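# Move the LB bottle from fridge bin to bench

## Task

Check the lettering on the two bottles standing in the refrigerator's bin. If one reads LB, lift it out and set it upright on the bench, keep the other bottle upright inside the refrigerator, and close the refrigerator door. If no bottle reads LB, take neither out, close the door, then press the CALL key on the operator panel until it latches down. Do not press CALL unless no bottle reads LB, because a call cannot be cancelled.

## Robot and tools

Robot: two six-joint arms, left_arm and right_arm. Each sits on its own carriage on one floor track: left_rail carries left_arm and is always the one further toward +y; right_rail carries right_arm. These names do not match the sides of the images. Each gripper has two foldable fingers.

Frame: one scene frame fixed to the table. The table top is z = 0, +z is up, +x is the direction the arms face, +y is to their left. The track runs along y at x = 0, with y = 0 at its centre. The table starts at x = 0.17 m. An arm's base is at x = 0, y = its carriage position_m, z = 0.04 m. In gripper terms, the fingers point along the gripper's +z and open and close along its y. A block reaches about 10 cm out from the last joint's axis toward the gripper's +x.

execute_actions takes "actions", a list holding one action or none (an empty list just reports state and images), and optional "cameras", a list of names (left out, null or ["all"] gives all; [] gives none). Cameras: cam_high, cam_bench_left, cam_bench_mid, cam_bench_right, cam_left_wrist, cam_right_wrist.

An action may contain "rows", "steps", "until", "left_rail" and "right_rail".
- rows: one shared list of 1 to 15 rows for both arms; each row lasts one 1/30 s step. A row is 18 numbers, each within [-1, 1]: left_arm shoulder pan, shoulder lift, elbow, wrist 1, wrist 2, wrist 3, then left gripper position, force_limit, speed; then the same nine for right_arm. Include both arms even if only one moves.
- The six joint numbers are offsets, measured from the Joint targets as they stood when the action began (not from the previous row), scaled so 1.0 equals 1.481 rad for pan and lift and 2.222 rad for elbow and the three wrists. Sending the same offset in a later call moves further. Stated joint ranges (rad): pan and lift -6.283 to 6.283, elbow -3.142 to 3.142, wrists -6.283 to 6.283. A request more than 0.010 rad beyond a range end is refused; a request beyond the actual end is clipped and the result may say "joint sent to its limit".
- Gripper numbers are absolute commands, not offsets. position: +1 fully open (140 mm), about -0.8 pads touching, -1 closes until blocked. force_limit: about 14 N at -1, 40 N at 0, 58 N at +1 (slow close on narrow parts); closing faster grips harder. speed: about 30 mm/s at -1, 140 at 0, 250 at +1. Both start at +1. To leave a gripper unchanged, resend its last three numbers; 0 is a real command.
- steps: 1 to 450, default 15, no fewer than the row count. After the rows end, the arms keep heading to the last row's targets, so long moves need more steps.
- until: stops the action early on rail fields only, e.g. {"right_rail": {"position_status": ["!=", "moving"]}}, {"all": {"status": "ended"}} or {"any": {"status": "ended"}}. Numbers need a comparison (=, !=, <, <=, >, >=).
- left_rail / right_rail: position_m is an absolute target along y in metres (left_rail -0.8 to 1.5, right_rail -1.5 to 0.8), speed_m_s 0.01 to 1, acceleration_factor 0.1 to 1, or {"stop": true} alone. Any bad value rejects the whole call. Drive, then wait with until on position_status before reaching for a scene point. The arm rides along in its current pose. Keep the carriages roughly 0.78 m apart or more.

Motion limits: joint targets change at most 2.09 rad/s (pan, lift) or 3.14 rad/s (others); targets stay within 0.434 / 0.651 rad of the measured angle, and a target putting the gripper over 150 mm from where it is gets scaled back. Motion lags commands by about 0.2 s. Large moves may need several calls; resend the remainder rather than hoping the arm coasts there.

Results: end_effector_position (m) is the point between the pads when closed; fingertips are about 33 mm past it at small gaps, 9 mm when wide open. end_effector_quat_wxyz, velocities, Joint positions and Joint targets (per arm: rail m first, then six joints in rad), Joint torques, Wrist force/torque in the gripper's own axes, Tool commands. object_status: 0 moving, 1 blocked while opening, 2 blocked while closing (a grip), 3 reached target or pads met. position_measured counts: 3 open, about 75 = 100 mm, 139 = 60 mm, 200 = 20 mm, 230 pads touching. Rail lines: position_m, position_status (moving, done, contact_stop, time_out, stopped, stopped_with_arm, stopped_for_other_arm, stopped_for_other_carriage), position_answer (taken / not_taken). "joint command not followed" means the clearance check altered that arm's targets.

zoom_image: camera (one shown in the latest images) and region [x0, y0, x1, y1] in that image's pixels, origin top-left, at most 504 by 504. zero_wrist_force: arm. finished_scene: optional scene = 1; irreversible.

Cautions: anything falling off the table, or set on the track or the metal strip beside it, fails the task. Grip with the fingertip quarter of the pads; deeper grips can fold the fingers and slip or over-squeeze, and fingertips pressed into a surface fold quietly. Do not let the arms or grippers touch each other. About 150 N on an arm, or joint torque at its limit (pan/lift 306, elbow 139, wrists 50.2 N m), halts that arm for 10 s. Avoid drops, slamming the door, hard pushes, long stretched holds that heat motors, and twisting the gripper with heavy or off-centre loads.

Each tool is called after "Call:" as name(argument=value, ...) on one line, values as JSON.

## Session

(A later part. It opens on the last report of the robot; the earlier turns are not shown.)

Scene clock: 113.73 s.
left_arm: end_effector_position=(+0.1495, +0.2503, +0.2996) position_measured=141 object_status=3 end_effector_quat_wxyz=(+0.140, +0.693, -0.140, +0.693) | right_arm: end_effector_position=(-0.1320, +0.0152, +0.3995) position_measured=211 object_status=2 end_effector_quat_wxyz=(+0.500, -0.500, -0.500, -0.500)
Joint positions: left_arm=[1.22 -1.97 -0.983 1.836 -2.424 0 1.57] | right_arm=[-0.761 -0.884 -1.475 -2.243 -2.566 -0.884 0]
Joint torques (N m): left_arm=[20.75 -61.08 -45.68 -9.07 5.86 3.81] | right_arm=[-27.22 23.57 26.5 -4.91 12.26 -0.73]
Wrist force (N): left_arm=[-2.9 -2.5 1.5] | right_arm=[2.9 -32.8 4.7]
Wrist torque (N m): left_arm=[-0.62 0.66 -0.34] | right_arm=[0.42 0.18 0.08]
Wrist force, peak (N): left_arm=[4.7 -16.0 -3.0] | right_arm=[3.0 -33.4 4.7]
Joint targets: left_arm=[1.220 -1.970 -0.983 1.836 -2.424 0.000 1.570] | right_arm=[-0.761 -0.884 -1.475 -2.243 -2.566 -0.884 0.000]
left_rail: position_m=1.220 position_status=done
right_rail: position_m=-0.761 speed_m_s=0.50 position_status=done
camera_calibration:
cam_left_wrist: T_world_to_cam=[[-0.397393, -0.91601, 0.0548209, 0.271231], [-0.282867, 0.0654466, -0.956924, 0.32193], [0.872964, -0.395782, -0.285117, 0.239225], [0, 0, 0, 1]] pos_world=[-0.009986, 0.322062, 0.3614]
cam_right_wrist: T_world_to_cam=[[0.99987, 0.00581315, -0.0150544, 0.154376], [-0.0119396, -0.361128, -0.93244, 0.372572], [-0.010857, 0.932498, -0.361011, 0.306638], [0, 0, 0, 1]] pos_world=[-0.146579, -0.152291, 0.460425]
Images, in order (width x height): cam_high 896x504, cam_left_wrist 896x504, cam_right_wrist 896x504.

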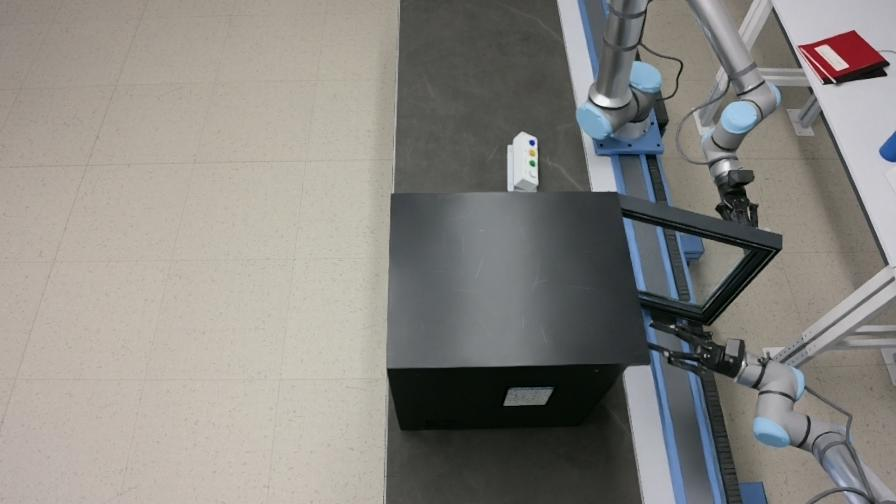

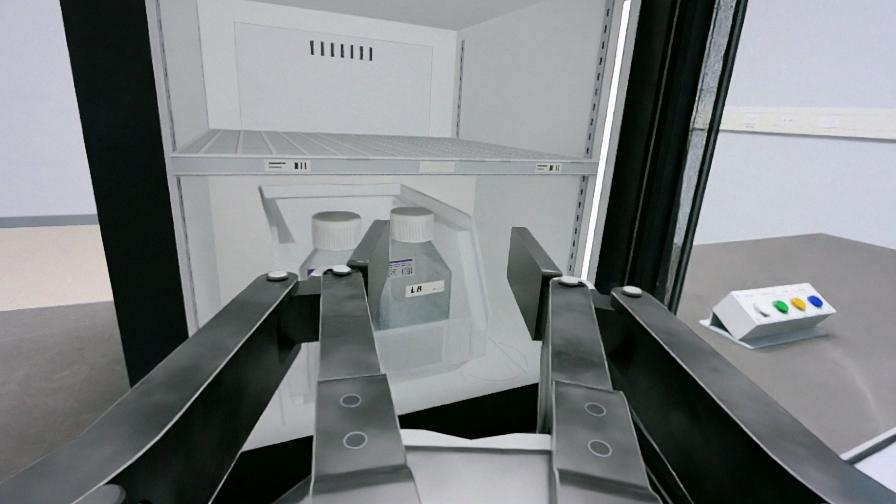

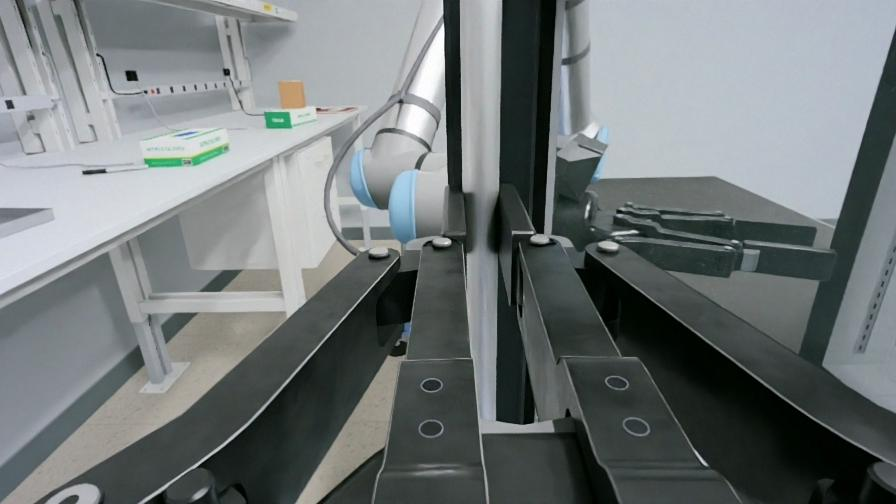

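Call:
execute_actions(actions=[{"left_rail":{"position_m":1.219},"rows":[[0.029,0.025,-0.027,0.01,0,0,-0.1,0.2,-1,0,0,0,0,0,0,-1,0.2,-1],[0.058,0.05,-0.054,0.02,0,0,-0.1,0.2,-1,0,0,0,0,0,0,-1,0.2,-1],[0.088,0.075,-0.081,0.031,0,0,-0.1,0.2,-1,0,0,0,0,0,0,-1,0.2,-1],[0.1171,0.1005,-0.1081,0.0411,0,0,-0.1,0.2,-1,0,0,0,0,0,0,-1,0.2,-1]],"steps":25}], cameras=["cam_left_wrist"])

Call:
execute_actions(actions=[{"rows":[[0.0135,0.0076,-0.0101,0.005,0,0,-0.1,0.2,-1,0,0,0,0,0,0,-1,0.2,-1],[0.0271,0.0151,-0.0201,0.0101,0,0,-0.1,0.2,-1,0,0,0,0,0,0,-1,0.2,-1],[0.0406,0.0227,-0.0302,0.0151,0,0,-0.1,0.2,-1,0,0,0,0,0,0,-1,0.2,-1],[0.0541,0.0303,-0.0403,0.0201,0,0,-0.1,0.2,-1,0,0,0,0,0,0,-1,0.2,-1],[0.0677,0.0378,-0.0503,0.0252,0,0,-0.1,0.2,-1,0,0,0,0,0,0,-1,0.2,-1],[0.0812,0.0454,-0.0604,0.0302,0,0,-0.1,0.2,-1,0,0,0,0,0,0,-1,0.2,-1]],"steps":25}], cameras=["cam_left_wrist"])

Scene clock: 115.80 s.
left_arm: end_effector_position=(+0.2900, +0.1828, +0.2796) position_measured=141 object_status=3 end_effector_quat_wxyz=(+0.080, +0.703, -0.080, +0.703) | right_arm: end_effector_position=(-0.1320, +0.0152, +0.3995) position_measured=211 object_status=2 end_effector_quat_wxyz=(+0.500, -0.500, -0.500, -0.500)
Joint positions: left_arm=[1.219 -1.797 -0.834 1.596 -2.332 0 1.57] | right_arm=[-0.761 -0.884 -1.475 -2.243 -2.566 -0.884 0]
Joint torques (N m): left_arm=[17.55 -72.25 -49.18 -1.18 2.17 3.54] | right_arm=[-27.94 23.65 26.95 -4.71 12.04 -0.56]
Wrist force (N): left_arm=[-3.0 -2.6 1.7] | right_arm=[3.0 -33.0 4.9]
Wrist torque (N m): left_arm=[-0.63 0.72 -0.32] | right_arm=[0.36 0.15 0.09]
Wrist force, peak (N): left_arm=[-5.9 0.0 9.1] | right_arm=[3.3 -33.5 4.6]
Joint targets: left_arm=[1.219 -1.797 -0.834 1.596 -2.332 0.000 1.570] | right_arm=[-0.761 -0.884 -1.475 -2.243 -2.566 -0.884 0.000]
left_rail: position_m=1.219 position_status=done
right_rail: position_m=-0.761 speed_m_s=0.50 position_status=done
camera_calibration:
cam_left_wrist: T_world_to_cam=[[-0.233377, -0.970836, 0.0548869, 0.228881], [-0.289843, 0.015573, -0.956947, 0.358093], [0.928184, -0.239238, -0.285025, 0.0395984], [0, 0, 0, 1]] pos_world=[0.120452, 0.226103, 0.3414]
Images, in order (width x height): cam_left_wrist 896x504.

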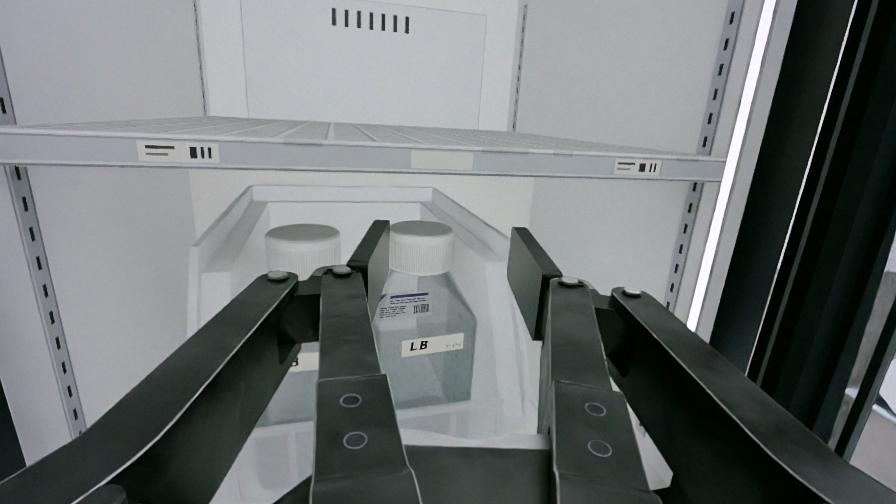

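Scene clock: 116.83 s.
left_arm: end_effector_position=(+0.4064, +0.1704, +0.2794) position_measured=141 object_status=3 end_effector_quat_wxyz=(+0.037, +0.706, -0.037, +0.706) | right_arm: end_effector_position=(-0.1320, +0.0152, +0.3995) position_measured=211 object_status=2 end_effector_quat_wxyz=(+0.500, -0.500, -0.500, -0.500)
Joint positions: left_arm=[1.219 -1.676 -0.767 1.462 -2.265 0 1.57] | right_arm=[-0.761 -0.884 -1.475 -2.243 -2.566 -0.884 0]
Joint torques (N m): left_arm=[21.4 -78.63 -50.12 -1.57 1.57 3.65] | right_arm=[-27.33 24.16 27.73 -5.21 11.77 -0.58]
Wrist force (N): left_arm=[-3.0 -2.8 1.6] | right_arm=[2.9 -33.2 5.0]
Wrist torque (N m): left_arm=[-0.60 0.63 -0.28] | right_arm=[0.33 0.18 0.08]
Wrist force, peak (N): left_arm=[-2.6 -2.2 7.0] | right_arm=[3.1 -33.3 5.1]
Joint targets: left_arm=[1.219 -1.676 -0.767 1.462 -2.265 0.000 1.570] | right_arm=[-0.761 -0.884 -1.475 -2.243 -2.566 -0.884 0.000]
left_rail: position_m=1.219 position_status=done
right_rail: position_m=-0.761 speed_m_s=0.50 position_status=done
camera_calibration:
cam_left_wrist: T_world_to_cam=[[-0.115182, -0.991835, 0.0547381, 0.199503], [-0.289694, -0.0191694, -0.956927, 0.39768], [0.950164, -0.126078, -0.28512, -0.0997143], [0, 0, 0, 1]] pos_world=[0.232929, 0.192926, 0.3412]
Images, in order (width x height): cam_left_wrist 896x504.

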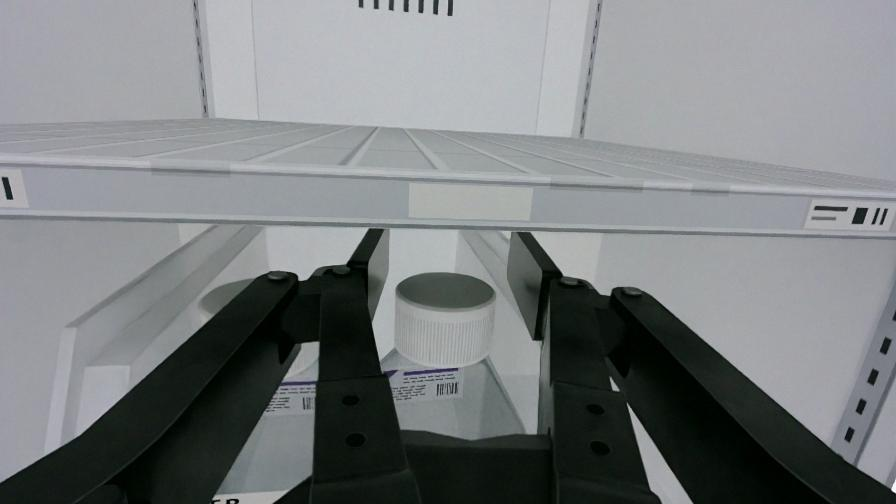

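Call:
execute_actions(actions=[{"left_rail":{"position_m":1.221},"rows":[[0,0.0046,0.0004,-0.0034,0,0,-0.1,0.2,-1,0,0,0,0,0,0,-1,0.2,-1],[0,0.0092,0.0007,-0.0068,0,0,-0.1,0.2,-1,0,0,0,0,0,0,-1,0.2,-1],[0,0.0138,0.0011,-0.0103,0,0,-0.1,0.2,-1,0,0,0,0,0,0,-1,0.2,-1],[0,0.0184,0.0014,-0.0137,0,0,-0.1,0.2,-1,0,0,0,0,0,0,-1,0.2,-1],[0,0.023,0.0018,-0.0171,0,0,-0.1,0.2,-1,0,0,0,0,0,0,-1,0.2,-1]],"steps":20}], cameras=["cam_left_wrist"])

Scene clock: 118.20 s.
left_arm: end_effector_position=(+0.4065, +0.1724, +0.2478) position_measured=141 object_status=3 end_effector_quat_wxyz=(+0.037, +0.706, -0.037, +0.706) | right_arm: end_effector_position=(-0.1320, +0.0152, +0.3995) position_measured=211 object_status=2 end_effector_quat_wxyz=(+0.500, -0.500, -0.500, -0.500)
Joint positions: left_arm=[1.221 -1.676 -0.733 1.466 -2.303 0 1.57] | right_arm=[-0.761 -0.884 -1.475 -2.243 -2.566 -0.884 0]
Joint torques (N m): left_arm=[12.86 -80.2 -31.45 -9.57 1.85 3.47] | right_arm=[-27.49 22.4 28.33 -5.04 11.97 -0.57]
Wrist force (N): left_arm=[-2.7 -2.8 1.7] | right_arm=[3.0 -33.4 4.8]
Wrist torque (N m): left_arm=[-0.60 0.60 -0.24] | right_arm=[0.28 0.15 0.08]
Wrist force, peak (N): left_arm=[-4.3 -3.0 1.4] | right_arm=[3.1 -33.5 4.6]
Joint targets: left_arm=[1.221 -1.676 -0.733 1.466 -2.303 0.000 1.570] | right_arm=[-0.761 -0.884 -1.475 -2.243 -2.566 -0.884 0.000]
left_rail: position_m=1.221 position_status=done
right_rail: position_m=-0.761 speed_m_s=0.50 position_status=done
camera_calibration:
cam_left_wrist: T_world_to_cam=[[-0.115088, -0.991848, 0.0547086, 0.203229], [-0.289692, -0.0191683, -0.956928, 0.367537], [0.950175, -0.12598, -0.285124, -0.108683], [0, 0, 0, 1]] pos_world=[0.23313, 0.194925, 0.3096]
Images, in order (width x height): cam_left_wrist 896x504.

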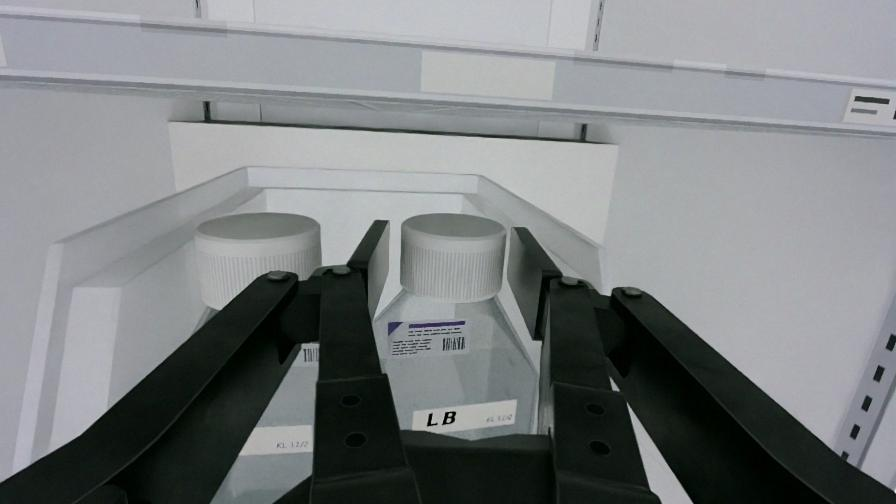

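Call:
execute_actions(actions=[{"left_rail":{"position_m":1.2193},"rows":[[0,0,0,0,0,0,-0.1,0.2,-1,0,0,0,0,0,0,-1,0.2,-1]],"steps":12}], cameras=[])

Call:
execute_actions(actions=[{"rows":[[0,0,0,0,0,0,-1,-0.3,-1,0,0,0,0,0,0,-1,0.2,-1]],"steps":40}], cameras=["cam_left_wrist"])

Scene clock: 119.07 s.
left_arm: end_effector_position=(+0.4066, +0.1707, +0.2477) position_measured=141 object_status=3 end_effector_quat_wxyz=(+0.037, +0.706, -0.037, +0.706) | right_arm: end_effector_position=(-0.1320, +0.0152, +0.3995) position_measured=211 object_status=2 end_effector_quat_wxyz=(+0.500, -0.500, -0.500, -0.500)
Joint positions: left_arm=[1.219 -1.676 -0.733 1.466 -2.303 0 1.57] | right_arm=[-0.761 -0.884 -1.475 -2.243 -2.566 -0.884 0]
Joint torques (N m): left_arm=[5.85 -82.51 -39.58 -9.09 1.88 3.12] | right_arm=[-25.88 24.15 28.64 -4.94 11.69 -0.6]
Wrist force (N): left_arm=[-3.0 -2.5 1.6] | right_arm=[2.9 -33.2 4.9]
Wrist torque (N m): left_arm=[-0.54 0.66 -0.24] | right_arm=[0.31 0.19 0.08]
Wrist force, peak (N): left_arm=[-2.9 -3.5 1.4] | right_arm=[2.9 -33.5 4.7]
Joint targets: left_arm=[1.219 -1.676 -0.733 1.466 -2.303 0.000 1.570] | right_arm=[-0.761 -0.884 -1.475 -2.243 -2.566 -0.884 0.000]
left_rail: position_m=1.219 position_status=done
right_rail: position_m=-0.761 speed_m_s=0.50 position_status=done
No camera images: "cameras" was empty.

Scene clock: 120.60 s.
left_arm: end_effector_position=(+0.4065, +0.1707, +0.2477) position_measured=159 object_status=2 end_effector_quat_wxyz=(+0.037, +0.706, -0.037, +0.706) | right_arm: end_effector_position=(-0.1320, +0.0152, +0.3995) position_measured=211 object_status=2 end_effector_quat_wxyz=(+0.500, -0.500, -0.500, -0.500)
Joint positions: left_arm=[1.219 -1.676 -0.733 1.466 -2.303 0 1.57] | right_arm=[-0.761 -0.884 -1.475 -2.243 -2.566 -0.884 0]
Joint torques (N m): left_arm=[-7.28 -87.81 -49.27 -8.97 1.59 3.04] | right_arm=[-27.18 22.61 29.31 -4.97 11.86 -0.52]
Wrist force (N): left_arm=[-2.5 -5.0 1.4] | right_arm=[2.8 -33.0 4.6]
Wrist torque (N m): left_arm=[-0.60 0.56 -0.22] | right_arm=[0.30 0.21 0.08]
Wrist force, peak (N): left_arm=[-1.6 -6.4 2.8] | right_arm=[3.1 -33.4 4.9]
Joint targets: left_arm=[1.219 -1.676 -0.733 1.466 -2.303 0.000 1.570] | right_arm=[-0.761 -0.884 -1.475 -2.243 -2.566 -0.884 0.000]
left_rail: position_m=1.219 position_status=done
right_rail: position_m=-0.761 speed_m_s=0.50 position_status=done
camera_calibration:
cam_left_wrist: T_world_to_cam=[[-0.115118, -0.991849, 0.0546142, 0.201585], [-0.28968, -0.0190701, -0.956934, 0.367388], [0.950176, -0.125981, -0.285123, -0.108926], [0, 0, 0, 1]] pos_world=[0.23313, 0.193225, 0.309499]
Images, in order (width x height): cam_left_wrist 896x504.

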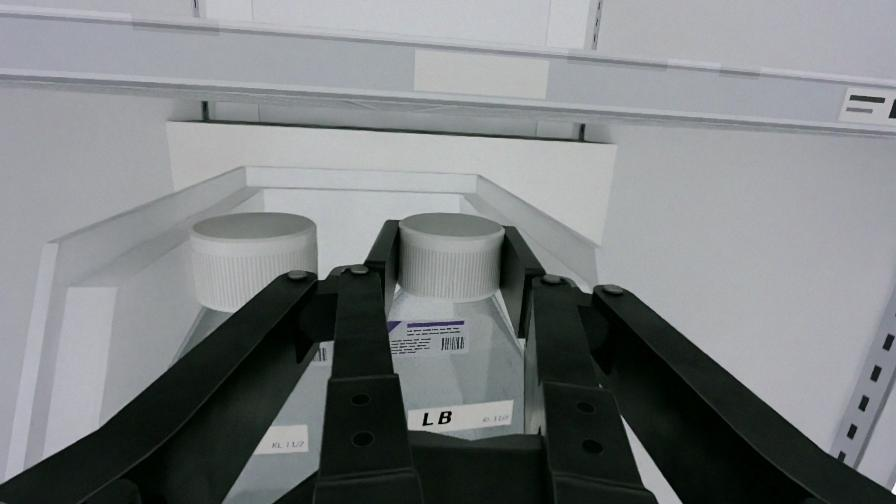

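Call:
execute_actions(actions=[{"rows":[[0,0,0,0,0,0,-0.98,0.9,-1,0,0,0,0,0,0,-1,0.2,-1]],"steps":20}], cameras=[])

Call:
execute_actions(actions=[{"rows":[[0,-0.0029,-0.0002,0.0021,0,0,-0.98,0.9,-1,0,0,0,0,0,0,-1,0.2,-1],[0,-0.0058,-0.0004,0.0043,0,0,-0.98,0.9,-1,0,0,0,0,0,0,-1,0.2,-1],[0,-0.0088,-0.0005,0.0064,0,0,-0.98,0.9,-1,0,0,0,0,0,0,-1,0.2,-1],[0,-0.0117,-0.0007,0.0086,0,0,-0.98,0.9,-1,0,0,0,0,0,0,-1,0.2,-1],[0,-0.0146,-0.0009,0.0107,0,0,-0.98,0.9,-1,0,0,0,0,0,0,-1,0.2,-1]],"steps":20}], cameras=["cam_left_wrist"])

Scene clock: 123.40 s.
left_arm: end_effector_position=(+0.4065, +0.1707, +0.2477) position_measured=162 object_status=2 end_effector_quat_wxyz=(+0.037, +0.706, -0.037, +0.706) | right_arm: end_effector_position=(-0.1320, +0.0152, +0.3995) position_measured=211 object_status=2 end_effector_quat_wxyz=(+0.500, -0.500, -0.500, -0.500)
Joint positions: left_arm=[1.219 -1.676 -0.733 1.466 -2.303 0 1.57] | right_arm=[-0.761 -0.884 -1.475 -2.243 -2.566 -0.884 0]
Joint torques (N m): left_arm=[-21.15 -95.64 -49.69 -8.64 1.71 2.83] | right_arm=[-27.79 22.47 29.65 -5.3 11.72 -0.66]
Wrist force (N): left_arm=[-4.0 -5.9 1.1] | right_arm=[3.2 -32.5 4.6]
Wrist torque (N m): left_arm=[-0.70 0.55 -0.22] | right_arm=[0.32 0.14 0.08]
Wrist force, peak (N): left_arm=[-4.0 -6.1 0.9] | right_arm=[3.1 -33.2 4.6]
Joint targets: left_arm=[1.219 -1.676 -0.733 1.466 -2.303 0.000 1.570] | right_arm=[-0.761 -0.884 -1.475 -2.243 -2.566 -0.884 0.000]
left_rail: position_m=1.219 position_status=done
right_rail: position_m=-0.761 speed_m_s=0.50 position_status=done
No camera images: "cameras" was empty.

Scene clock: 124.27 s.
left_arm: end_effector_position=(+0.4065, +0.1707, +0.2675) position_measured=162 object_status=2 end_effector_quat_wxyz=(+0.037, +0.706, -0.037, +0.706) | right_arm: end_effector_position=(-0.1320, +0.0152, +0.3995) position_measured=211 object_status=2 end_effector_quat_wxyz=(+0.500, -0.500, -0.500, -0.500)
Joint positions: left_arm=[1.219 -1.676 -0.754 1.464 -2.28 0 1.57] | right_arm=[-0.761 -0.884 -1.475 -2.243 -2.566 -0.884 0]
Joint torques (N m): left_arm=[-18.93 -119.07 -52.73 -1.8 4.43 2.36] | right_arm=[-26.98 23.15 30.4 -4.75 11.84 -0.62]
Wrist force (N): left_arm=[-6.9 -2.7 1.8] | right_arm=[3.6 -32.9 4.7]
Wrist torque (N m): left_arm=[-0.53 0.57 -0.23] | right_arm=[0.37 0.16 0.08]
Wrist force, peak (N): left_arm=[-8.7 -4.1 1.6] | right_arm=[3.6 -33.3 4.9]
Joint targets: left_arm=[1.219 -1.676 -0.754 1.464 -2.280 0.000 1.570] | right_arm=[-0.761 -0.884 -1.475 -2.243 -2.566 -0.884 0.000]
left_rail: position_m=1.219 position_status=done
right_rail: position_m=-0.761 speed_m_s=0.50 position_status=done
camera_calibration:
cam_left_wrist: T_world_to_cam=[[-0.115148, -0.991851, 0.0545197, 0.20053], [-0.289667, -0.018972, -0.956939, 0.386286], [0.950176, -0.125982, -0.285122, -0.103185], [0, 0, 0, 1]] pos_world=[0.23303, 0.193225, 0.329299]
Images, in order (width x height): cam_left_wrist 896x504.

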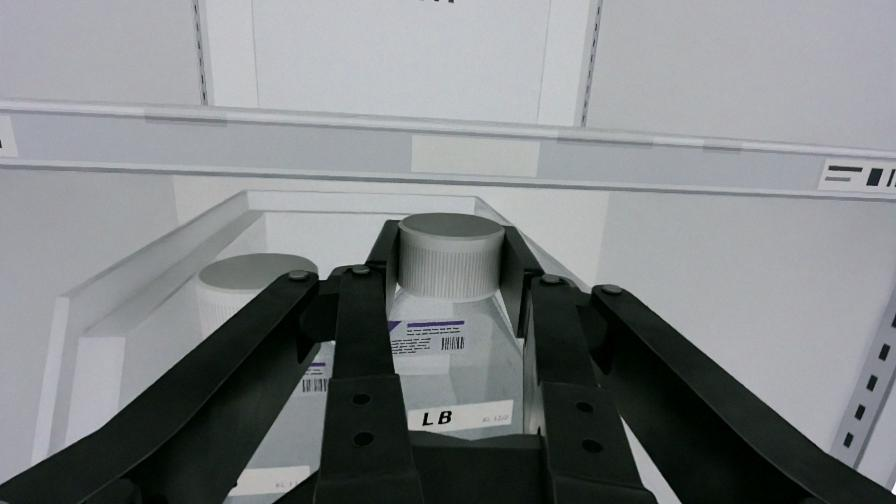

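Call:
execute_actions(actions=[{"rows":[[-0.0014,0.0068,0.0011,-0.0056,0.0147,0,-0.98,0.9,-1,0,0,0,0,0,0,-1,0.2,-1],[-0.0027,0.0137,0.0021,-0.0112,0.0295,0,-0.98,0.9,-1,0,0,0,0,0,0,-1,0.2,-1],[-0.0041,0.0206,0.0032,-0.0169,0.0442,0,-0.98,0.9,-1,0,0,0,0,0,0,-1,0.2,-1],[-0.0055,0.0274,0.0042,-0.0225,0.0589,0,-0.98,0.9,-1,0,0,0,0,0,0,-1,0.2,-1],[-0.0068,0.0343,0.0053,-0.0281,0.0736,0,-0.98,0.9,-1,0,0,0,0,0,0,-1,0.2,-1],[-0.0082,0.0411,0.0064,-0.0337,0.0884,0,-0.98,0.9,-1,0,0,0,0,0,0,-1,0.2,-1],[-0.0095,0.048,0.0074,-0.0394,0.1031,0,-0.98,0.9,-1,0,0,0,0,0,0,-1,0.2,-1],[-0.0109,0.0548,0.0085,-0.045,0.1178,0,-0.98,0.9,-1,0,0,0,0,0,0,-1,0.2,-1]],"steps":22}], cameras=["cam_left_wrist","cam_high"])

Scene clock: 126.37 s.
left_arm: end_effector_position=(+0.3789, +0.1724, +0.2767) position_measured=162 object_status=2 end_effector_quat_wxyz=(+0.048, +0.608, -0.037, +0.792) | right_arm: end_effector_position=(-0.1320, +0.0152, +0.3995) position_measured=211 object_status=2 end_effector_quat_wxyz=(+0.500, -0.500, -0.500, -0.500)
Joint positions: left_arm=[1.219 -1.692 -0.673 1.483 -2.379 0.262 1.57] | right_arm=[-0.761 -0.884 -1.475 -2.243 -2.566 -0.884 0]
Joint torques (N m): left_arm=[-21.3 -84.8 -33.05 -9.71 7.62 2.33] | right_arm=[-28.98 22.44 31.13 -4.67 11.63 -0.52]
Wrist force (N): left_arm=[-8.6 -6.0 0.5] | right_arm=[3.7 -32.6 4.5]
Wrist torque (N m): left_arm=[-0.76 0.67 0.13] | right_arm=[0.33 0.16 0.08]
Wrist force, peak (N): left_arm=[-9.5 -6.4 -0.2] | right_arm=[3.3 -33.4 4.9]
Joint targets: left_arm=[1.219 -1.692 -0.673 1.483 -2.380 0.262 1.570] | right_arm=[-0.761 -0.884 -1.475 -2.243 -2.566 -0.884 0.000]
left_rail: position_m=1.219 position_status=done
right_rail: position_m=-0.761 speed_m_s=0.50 position_status=done
camera_calibration:
cam_left_wrist: T_world_to_cam=[[-0.145061, -0.988161, 0.0499493, 0.210513], [-0.0347875, -0.0453584, -0.998365, 0.306563], [0.988811, -0.146561, -0.0277959, -0.156459], [0, 0, 0, 1]] pos_world=[0.19591, 0.198996, 0.291198]
Images, in order (width x height): cam_high 896x504, cam_left_wrist 896x504.

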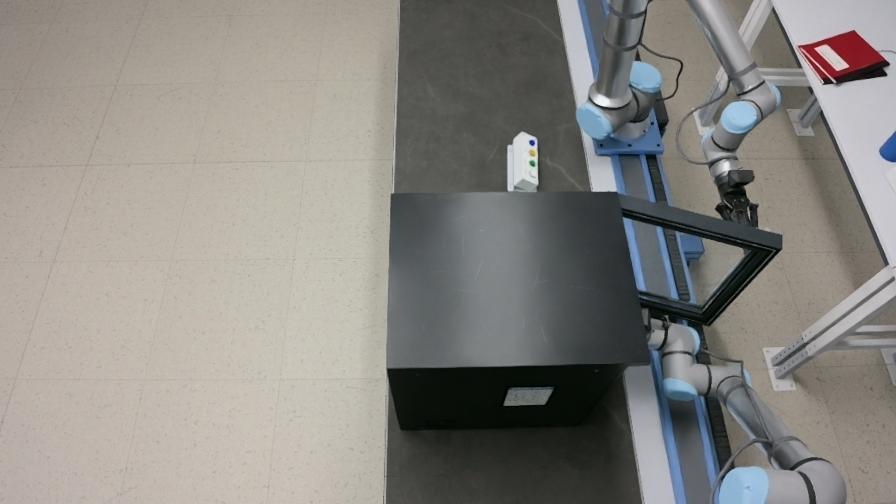

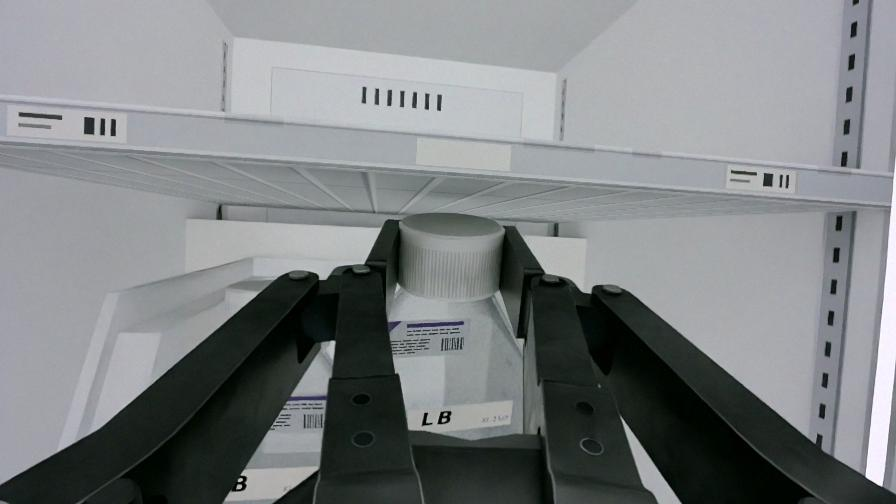

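Call:
execute_actions(actions=[{"left_rail":{"position_m":1.2213},"rows":[[-0.0011,0.0076,-0.0004,-0.0047,0.0147,0,-0.98,0.9,-1,0,0,0,0,0,0,-1,0.2,-1],[-0.0022,0.0152,-0.0007,-0.0094,0.0295,0,-0.98,0.9,-1,0,0,0,0,0,0,-1,0.2,-1],[-0.0033,0.0227,-0.0011,-0.0141,0.0442,0,-0.98,0.9,-1,0,0,0,0,0,0,-1,0.2,-1],[-0.0044,0.0303,-0.0015,-0.0188,0.0589,0,-0.98,0.9,-1,0,0,0,0,0,0,-1,0.2,-1],[-0.0054,0.0379,-0.0018,-0.0234,0.0736,0,-0.98,0.9,-1,0,0,0,0,0,0,-1,0.2,-1],[-0.0065,0.0455,-0.0022,-0.0281,0.0884,0,-0.98,0.9,-1,0,0,0,0,0,0,-1,0.2,-1],[-0.0076,0.053,-0.0025,-0.0328,0.1031,0,-0.98,0.9,-1,0,0,0,0,0,0,-1,0.2,-1],[-0.0087,0.0606,-0.0029,-0.0375,0.1178,0,-0.98,0.9,-1,0,0,0,0,0,0,-1,0.2,-1]],"steps":22}], cameras=["cam_left_wrist","cam_bench_left","cam_right_wrist"])

Scene clock: 128.10 s.
left_arm: end_effector_position=(+0.3322, +0.1776, +0.2829) position_measured=162 object_status=2 end_effector_quat_wxyz=(+0.058, +0.499, -0.034, +0.864) | right_arm: end_effector_position=(-0.1320, +0.0152, +0.3995) position_measured=211 object_status=2 end_effector_quat_wxyz=(+0.500, -0.500, -0.500, -0.500)
Joint positions: left_arm=[1.221 -1.705 -0.583 1.477 -2.463 0.523 1.57] | right_arm=[-0.761 -0.884 -1.475 -2.243 -2.566 -0.884 0]
Joint torques (N m): left_arm=[-24.97 -100.77 -53.81 -11.76 11.41 1.92] | right_arm=[-26.97 24.34 31.24 -4.91 11.68 -0.53]
Wrist force (N): left_arm=[-22.1 -2.1 -2.7] | right_arm=[4.2 -34.2 5.0]
Wrist torque (N m): left_arm=[-0.66 0.11 -0.40] | right_arm=[0.30 0.23 0.08]
Wrist force, peak (N): left_arm=[-26.2 -3.0 -4.1] | right_arm=[4.2 -34.3 5.0]
Joint targets: left_arm=[1.221 -1.705 -0.583 1.477 -2.463 0.524 1.570] | right_arm=[-0.761 -0.884 -1.475 -2.243 -2.566 -0.884 0.000]
left_rail: position_m=1.221 position_status=done
right_rail: position_m=-0.761 speed_m_s=0.50 position_status=done
camera_calibration:
cam_left_wrist: T_world_to_cam=[[-0.170013, -0.984548, 0.0419667, 0.218435], [0.221528, -0.0796811, -0.971893, 0.224762], [0.960219, -0.155938, 0.231651, -0.171512], [0, 0, 0, 1]] pos_world=[0.152035, 0.206224, 0.249009]
cam_right_wrist: T_world_to_cam=[[0.99987, 0.00581315, -0.0150544, 0.154376], [-0.0119396, -0.361128, -0.93244, 0.372572], [-0.010857, 0.932498, -0.361011, 0.306638], [0, 0, 0, 1]] pos_world=[-0.146579, -0.152291, 0.460425]
Images, in order (width x height): cam_bench_left 896x504, cam_left_wrist 896x504, cam_right_wrist 896x504.

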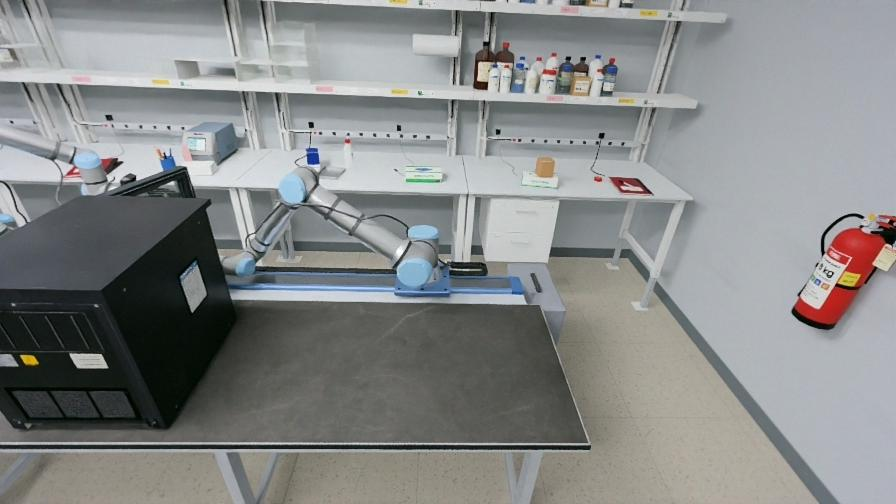

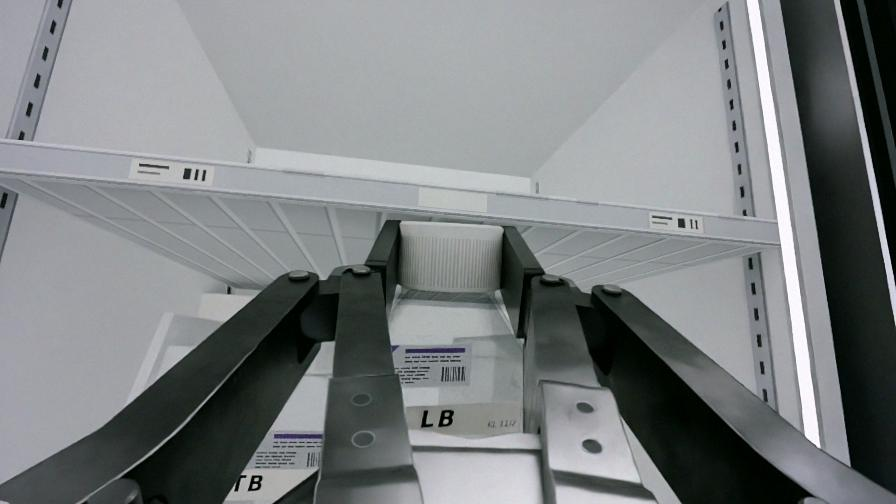

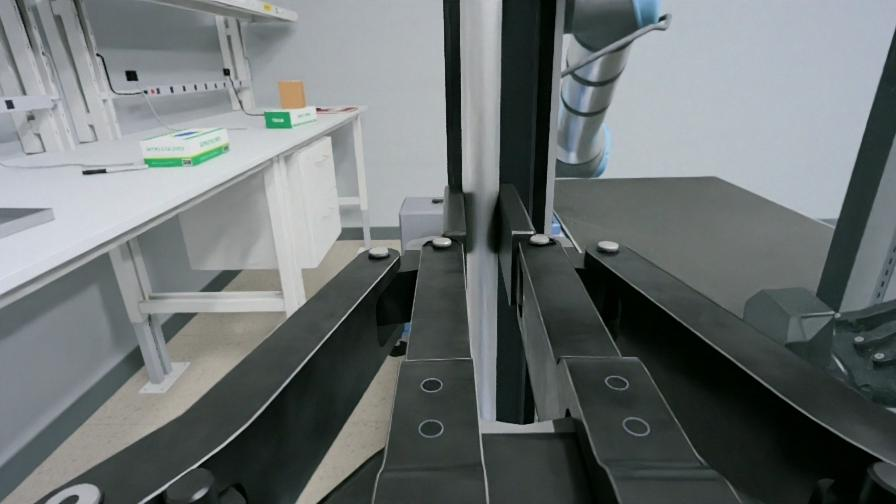

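Call:
execute_actions(actions=[{"rows":[[-0.0006,0.002,-0.0001,-0.0012,0.0026,0,-0.98,0.9,-1,0,0,0,0,0,0,-1,0.2,-1],[-0.0013,0.004,-0.0003,-0.0024,0.0053,0,-0.98,0.9,-1,0,0,0,0,0,0,-1,0.2,-1],[-0.0019,0.006,-0.0004,-0.0036,0.0079,0,-0.98,0.9,-1,0,0,0,0,0,0,-1,0.2,-1]],"steps":15}], cameras=["cam_left_wrist"])

Scene clock: 130.30 s.
left_arm: end_effector_position=(+0.3262, +0.1776, +0.2807) position_measured=162 object_status=2 end_effector_quat_wxyz=(+0.060, +0.491, -0.034, +0.868) | right_arm: end_effector_position=(-0.1320, +0.0152, +0.3995) position_measured=211 object_status=2 end_effector_quat_wxyz=(+0.500, -0.500, -0.500, -0.500)
Joint positions: left_arm=[1.221 -1.708 -0.574 1.476 -2.471 0.541 1.57] | right_arm=[-0.761 -0.884 -1.475 -2.243 -2.566 -0.884 0]
Joint torques (N m): left_arm=[-26.13 -84.85 -43.62 -9.65 5.88 1.82] | right_arm=[-26.26 23.55 31.53 -4.92 11.76 -0.61]
Wrist force (N): left_arm=[-5.5 -2.4 5.6] | right_arm=[2.2 -33.4 5.0]
Wrist torque (N m): left_arm=[-0.41 0.71 -0.25] | right_arm=[0.36 0.13 0.08]
Wrist force, peak (N): left_arm=[-25.2 -2.9 -2.0] | right_arm=[4.7 -34.5 4.9]
Joint targets: left_arm=[1.221 -1.708 -0.574 1.476 -2.471 0.541 1.570] | right_arm=[-0.761 -0.884 -1.475 -2.243 -2.566 -0.884 0.000]
left_rail: position_m=1.221 position_status=done
right_rail: position_m=-0.761 speed_m_s=0.50 position_status=done
camera_calibration:
cam_left_wrist: T_world_to_cam=[[-0.173581, -0.983951, 0.0413448, 0.21883], [0.238467, -0.0827269, -0.967621, 0.217846], [0.955512, -0.158101, 0.248999, -0.168297], [0, 0, 0, 1]] pos_world=[0.146846, 0.206732, 0.243651]
Images, in order (width x height): cam_left_wrist 896x504.

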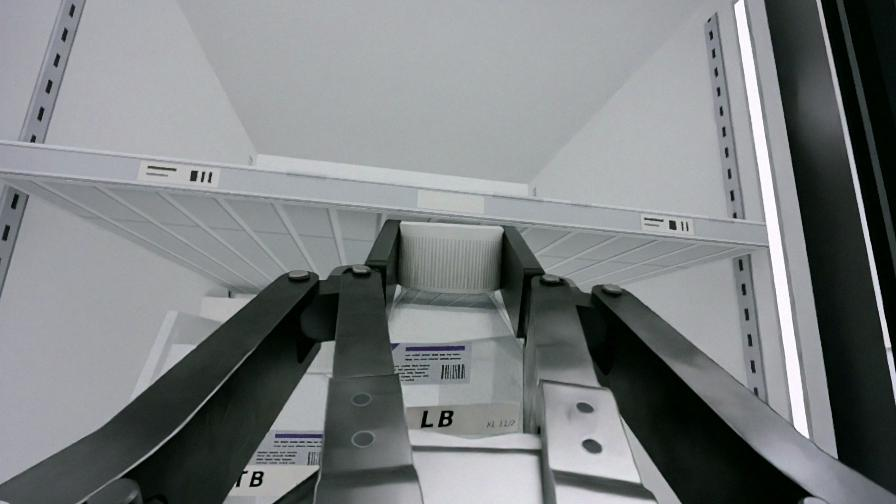

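Call:
execute_actions(actions=[{"rows":[[-0.0007,-0.0021,0.0006,0.0009,0,0,-0.98,0.9,-1,0,0,0,0,0,0,-1,0.2,-1],[-0.0014,-0.0043,0.0011,0.0017,0,0,-0.98,0.9,-1,0,0,0,0,0,0,-1,0.2,-1],[-0.0021,-0.0064,0.0017,0.0026,0,0,-0.98,0.9,-1,0,0,0,0,0,0,-1,0.2,-1],[-0.0035,-0.0083,0.003,0.0027,0,0,-0.98,0.9,-1,0,0,0,0,0,0,-1,0.2,-1],[-0.0049,-0.0102,0.0042,0.0027,0,0,-0.98,0.9,-1,0,0,0,0,0,0,-1,0.2,-1],[-0.0062,-0.0121,0.0055,0.0028,0,0,-0.98,0.9,-1,0,0,0,0,0,0,-1,0.2,-1],[-0.0076,-0.014,0.0067,0.0028,0,0,-0.98,0.9,-1,0,0,0,0,0,0,-1,0.2,-1]],"steps":18}], cameras=["cam_left_wrist"])

Scene clock: 132.00 s.
left_arm: end_effector_position=(+0.3152, +0.1783, +0.2932) position_measured=162 object_status=2 end_effector_quat_wxyz=(+0.064, +0.491, -0.037, +0.868) | right_arm: end_effector_position=(-0.1320, +0.0152, +0.3995) position_measured=211 object_status=2 end_effector_quat_wxyz=(+0.500, -0.500, -0.500, -0.500)
Joint positions: left_arm=[1.221 -1.719 -0.595 1.49 -2.465 0.541 1.57] | right_arm=[-0.761 -0.884 -1.475 -2.243 -2.566 -0.884 0]
Joint torques (N m): left_arm=[-28.85 -157.17 -48.29 -6.34 16.09 1.4] | right_arm=[-27.16 23.71 30.61 -4.88 11.79 -0.68]
Wrist force (N): left_arm=[-44.0 -2.3 -13.2] | right_arm=[6.4 -33.2 4.7]
Wrist torque (N m): left_arm=[-0.15 -0.55 -0.72] | right_arm=[0.31 0.20 0.08]
Wrist force, peak (N): left_arm=[-44.1 -8.9 -10.3] | right_arm=[6.1 -33.7 4.8]
Joint targets: left_arm=[1.221 -1.719 -0.595 1.491 -2.465 0.541 1.570] | right_arm=[-0.761 -0.884 -1.475 -2.243 -2.566 -0.884 0.000]
left_rail: position_m=1.221 position_status=done
right_rail: position_m=-0.761 speed_m_s=0.50 position_status=done
camera_calibration:
cam_left_wrist: T_world_to_cam=[[-0.184589, -0.981965, 0.0408972, 0.220251], [0.237615, -0.0849671, -0.967636, 0.23321], [0.953659, -0.168897, 0.249014, -0.158199], [0, 0, 0, 1]] pos_world=[0.13611, 0.209375, 0.256049]
Images, in order (width x height): cam_left_wrist 896x504.

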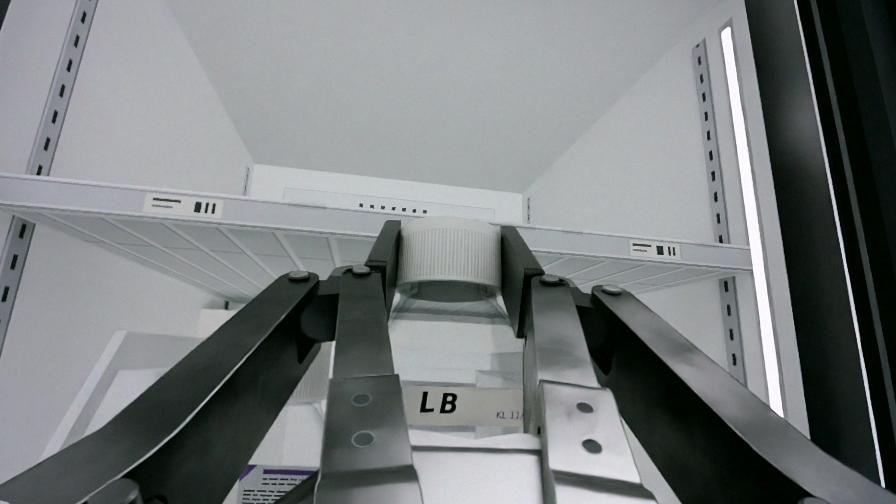

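Call:
execute_actions(actions=[{"rows":[[0,0.0022,0.0002,-0.0016,0,0,-0.98,0.9,-1,0,0,0,0,0,0,-1,0.2,-1],[0,0.0044,0.0003,-0.0032,0,0,-0.98,0.9,-1,0,0,0,0,0,0,-1,0.2,-1]],"steps":12}], cameras=["cam_left_wrist"])

Call:
zoom_image(camera="cam_left_wrist", region=[230, 170, 650, 450])

Scene clock: 133.33 s.
left_arm: end_effector_position=(+0.3151, +0.1792, +0.2876) position_measured=162 object_status=2 end_effector_quat_wxyz=(+0.065, +0.491, -0.037, +0.868) | right_arm: end_effector_position=(-0.1320, +0.0152, +0.3995) position_measured=211 object_status=2 end_effector_quat_wxyz=(+0.500, -0.500, -0.500, -0.500)
Joint positions: left_arm=[1.221 -1.72 -0.589 1.491 -2.472 0.541 1.57] | right_arm=[-0.761 -0.884 -1.475 -2.243 -2.566 -0.884 0]
Joint torques (N m): left_arm=[-8.87 -84.38 -27.59 -9.82 1.08 1.41] | right_arm=[-25.94 25.41 30.87 -4.96 11.77 -0.18]
Wrist force (N): left_arm=[-5.1 2.4 0.7] | right_arm=[3.3 -32.1 4.6]
Wrist torque (N m): left_arm=[0.44 0.34 -0.42] | right_arm=[0.33 0.16 0.08]
Wrist force, peak (N): left_arm=[-47.8 -2.0 -15.1] | right_arm=[6.4 -33.3 4.8]
Joint targets: left_arm=[1.221 -1.719 -0.589 1.491 -2.472 0.541 1.570] | right_arm=[-0.761 -0.884 -1.475 -2.243 -2.566 -0.884 0.000]
left_rail: position_m=1.221 position_status=done
right_rail: position_m=-0.761 speed_m_s=0.50 position_status=done
camera_calibration:
cam_left_wrist: T_world_to_cam=[[-0.184704, -0.981941, 0.0409503, 0.221442], [0.237684, -0.0850614, -0.967611, 0.227904], [0.95362, -0.168989, 0.249103, -0.156538], [0, 0, 0, 1]] pos_world=[0.136009, 0.210375, 0.250449]
Images, in order (width x height): cam_left_wrist 896x504.

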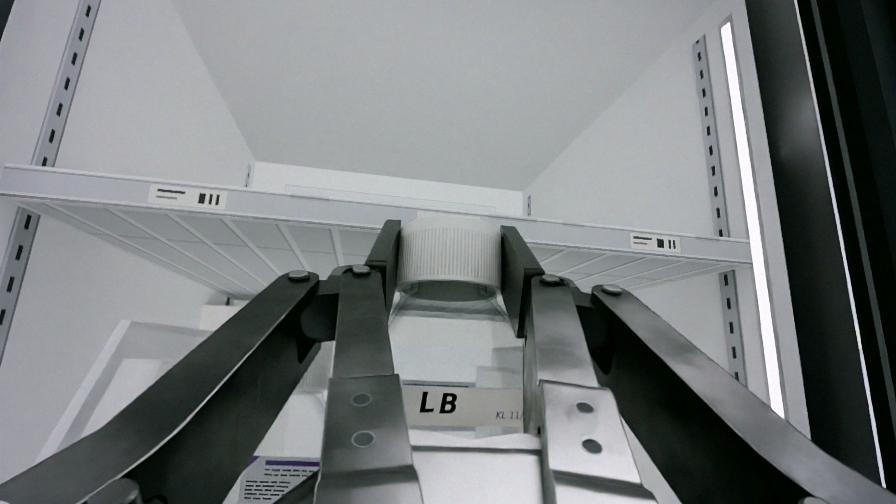

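Scaled by 1.200 from the camera's 896x504 image, which has a finer 1280x720 frame.

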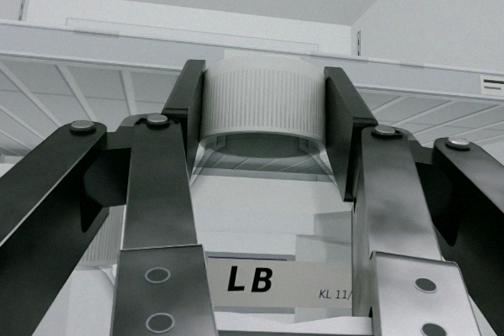

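Call:
execute_actions(actions=[{"rows":[[0,-0.0029,-0.0002,0.0022,0,0,-0.98,0.9,-1,0,0,0,0,0,0,-1,0.2,-1],[0,-0.0058,-0.0004,0.0043,0,0,-0.98,0.9,-1,0,0,0,0,0,0,-1,0.2,-1],[-0.0055,-0.0092,0.0049,0.0013,0,0,-0.98,0.9,-1,0,0,0,0,0,0,-1,0.2,-1],[-0.011,-0.0125,0.0101,-0.0017,0,0,-0.98,0.9,-1,0,0,0,0,0,0,-1,0.2,-1],[-0.0165,-0.0159,0.0154,-0.0048,0,0,-0.98,0.9,-1,0,0,0,0,0,0,-1,0.2,-1]],"steps":18}], cameras=["cam_left_wrist"])

Scene clock: 135.23 s.
left_arm: end_effector_position=(+0.2920, +0.1846, +0.2956) position_measured=162 object_status=2 end_effector_quat_wxyz=(+0.075, +0.490, -0.043, +0.867) | right_arm: end_effector_position=(-0.1320, +0.0152, +0.3995) position_measured=211 object_status=2 end_effector_quat_wxyz=(+0.500, -0.500, -0.500, -0.500)
Joint positions: left_arm=[1.221 -1.744 -0.612 1.525 -2.482 0.541 1.57] | right_arm=[-0.761 -0.884 -1.475 -2.243 -2.566 -0.884 0]
Joint torques (N m): left_arm=[-23.27 -116.28 -27.01 -9.56 6.4 1.17] | right_arm=[-26.34 23.55 30.64 -4.8 11.66 -0.55]
Wrist force (N): left_arm=[-7.9 2.4 2.8] | right_arm=[3.4 -32.7 4.7]
Wrist torque (N m): left_arm=[0.36 0.95 -0.42] | right_arm=[0.34 0.14 0.08]
Wrist force, peak (N): left_arm=[-16.5 3.3 2.2] | right_arm=[4.2 -33.3 4.6]
Joint targets: left_arm=[1.221 -1.744 -0.612 1.525 -2.482 0.541 1.570] | right_arm=[-0.761 -0.884 -1.475 -2.243 -2.566 -0.884 0.000]
left_rail: position_m=1.221 position_status=done
right_rail: position_m=-0.761 speed_m_s=0.50 position_status=done
camera_calibration:
cam_left_wrist: T_world_to_cam=[[-0.208539, -0.977158, 0.0409055, 0.228187], [0.235547, -0.0907751, -0.967614, 0.243266], [0.949225, -0.19215, 0.249097, -0.13005], [0, 0, 0, 1]] pos_world=[0.113732, 0.220069, 0.258449]
Images, in order (width x height): cam_left_wrist 896x504.

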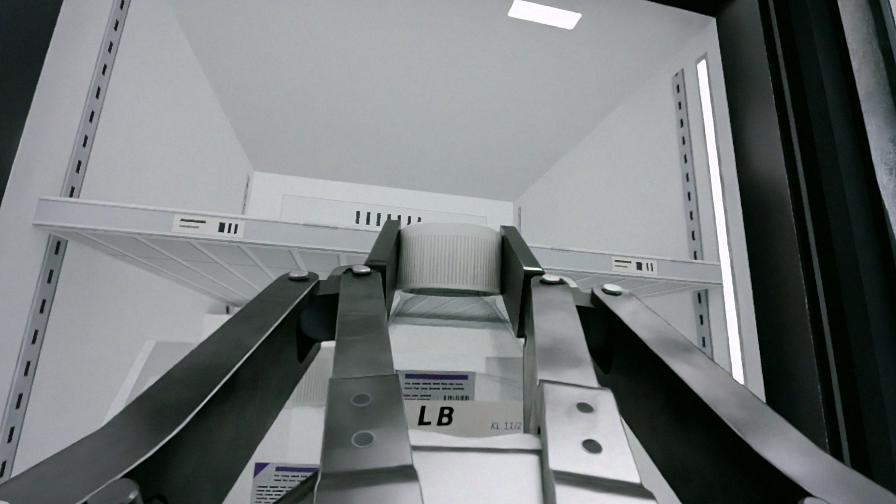

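Call:
execute_actions(actions=[{"rows":[[-0.0055,-0.0053,0.0051,-0.0015,0,0,-0.98,0.9,-1,0,0,0,0,0,0,-1,0.2,-1],[-0.011,-0.0107,0.0103,-0.003,0,0,-0.98,0.9,-1,0,0,0,0,0,0,-1,0.2,-1],[-0.0165,-0.016,0.0155,-0.0045,0,0,-0.98,0.9,-1,0,0,0,0,0,0,-1,0.2,-1],[-0.022,-0.0213,0.0208,-0.006,0,0,-0.98,0.9,-1,0,0,0,0,0,0,-1,0.2,-1],[-0.0275,-0.0267,0.0261,-0.0075,0,0,-0.98,0.9,-1,0,0,0,0,0,0,-1,0.2,-1],[-0.033,-0.032,0.0314,-0.009,0,0,-0.98,0.9,-1,0,0,0,0,0,0,-1,0.2,-1],[-0.0386,-0.0373,0.0366,-0.0105,0,0,-0.98,0.9,-1,0,0,0,0,0,0,-1,0.2,-1]],"steps":22}], cameras=["cam_left_wrist"])

Scene clock: 136.77 s.
left_arm: end_effector_position=(+0.2395, +0.2004, +0.3134) position_measured=162 object_status=2 end_effector_quat_wxyz=(+0.099, +0.489, -0.058, +0.865) | right_arm: end_effector_position=(-0.1320, +0.0152, +0.3995) position_measured=211 object_status=2 end_effector_quat_wxyz=(+0.500, -0.500, -0.500, -0.500)
Joint positions: left_arm=[1.221 -1.801 -0.667 1.607 -2.506 0.541 1.57] | right_arm=[-0.761 -0.884 -1.475 -2.243 -2.566 -0.884 0]
Joint torques (N m): left_arm=[-20.37 -115.4 -24.51 -9.47 4.87 1.02] | right_arm=[-26.69 24.93 30.34 -4.83 11.79 -0.43]
Wrist force (N): left_arm=[-8.2 0.5 2.3] | right_arm=[3.4 -32.8 4.5]
Wrist torque (N m): left_arm=[0.01 0.97 -0.44] | right_arm=[0.30 0.13 0.08]
Wrist force, peak (N): left_arm=[-10.7 2.6 4.5] | right_arm=[3.6 -33.1 4.9]
Joint targets: left_arm=[1.221 -1.801 -0.667 1.607 -2.506 0.541 1.570] | right_arm=[-0.761 -0.884 -1.475 -2.243 -2.566 -0.884 0.000]
left_rail: position_m=1.221 position_status=done
right_rail: position_m=-0.761 speed_m_s=0.50 position_status=done
camera_calibration:
cam_left_wrist: T_world_to_cam=[[-0.264071, -0.963747, 0.0381925, 0.243406], [0.230587, -0.101533, -0.96774, 0.277755], [0.936534, -0.246745, 0.249039, -0.0676218], [0, 0, 0, 1]] pos_world=[0.06356, 0.246098, 0.276338]
Images, in order (width x height): cam_left_wrist 896x504.

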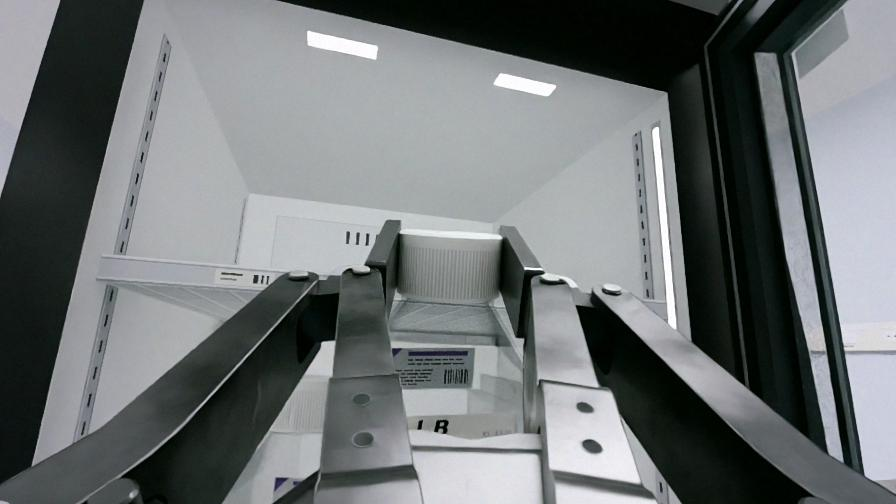

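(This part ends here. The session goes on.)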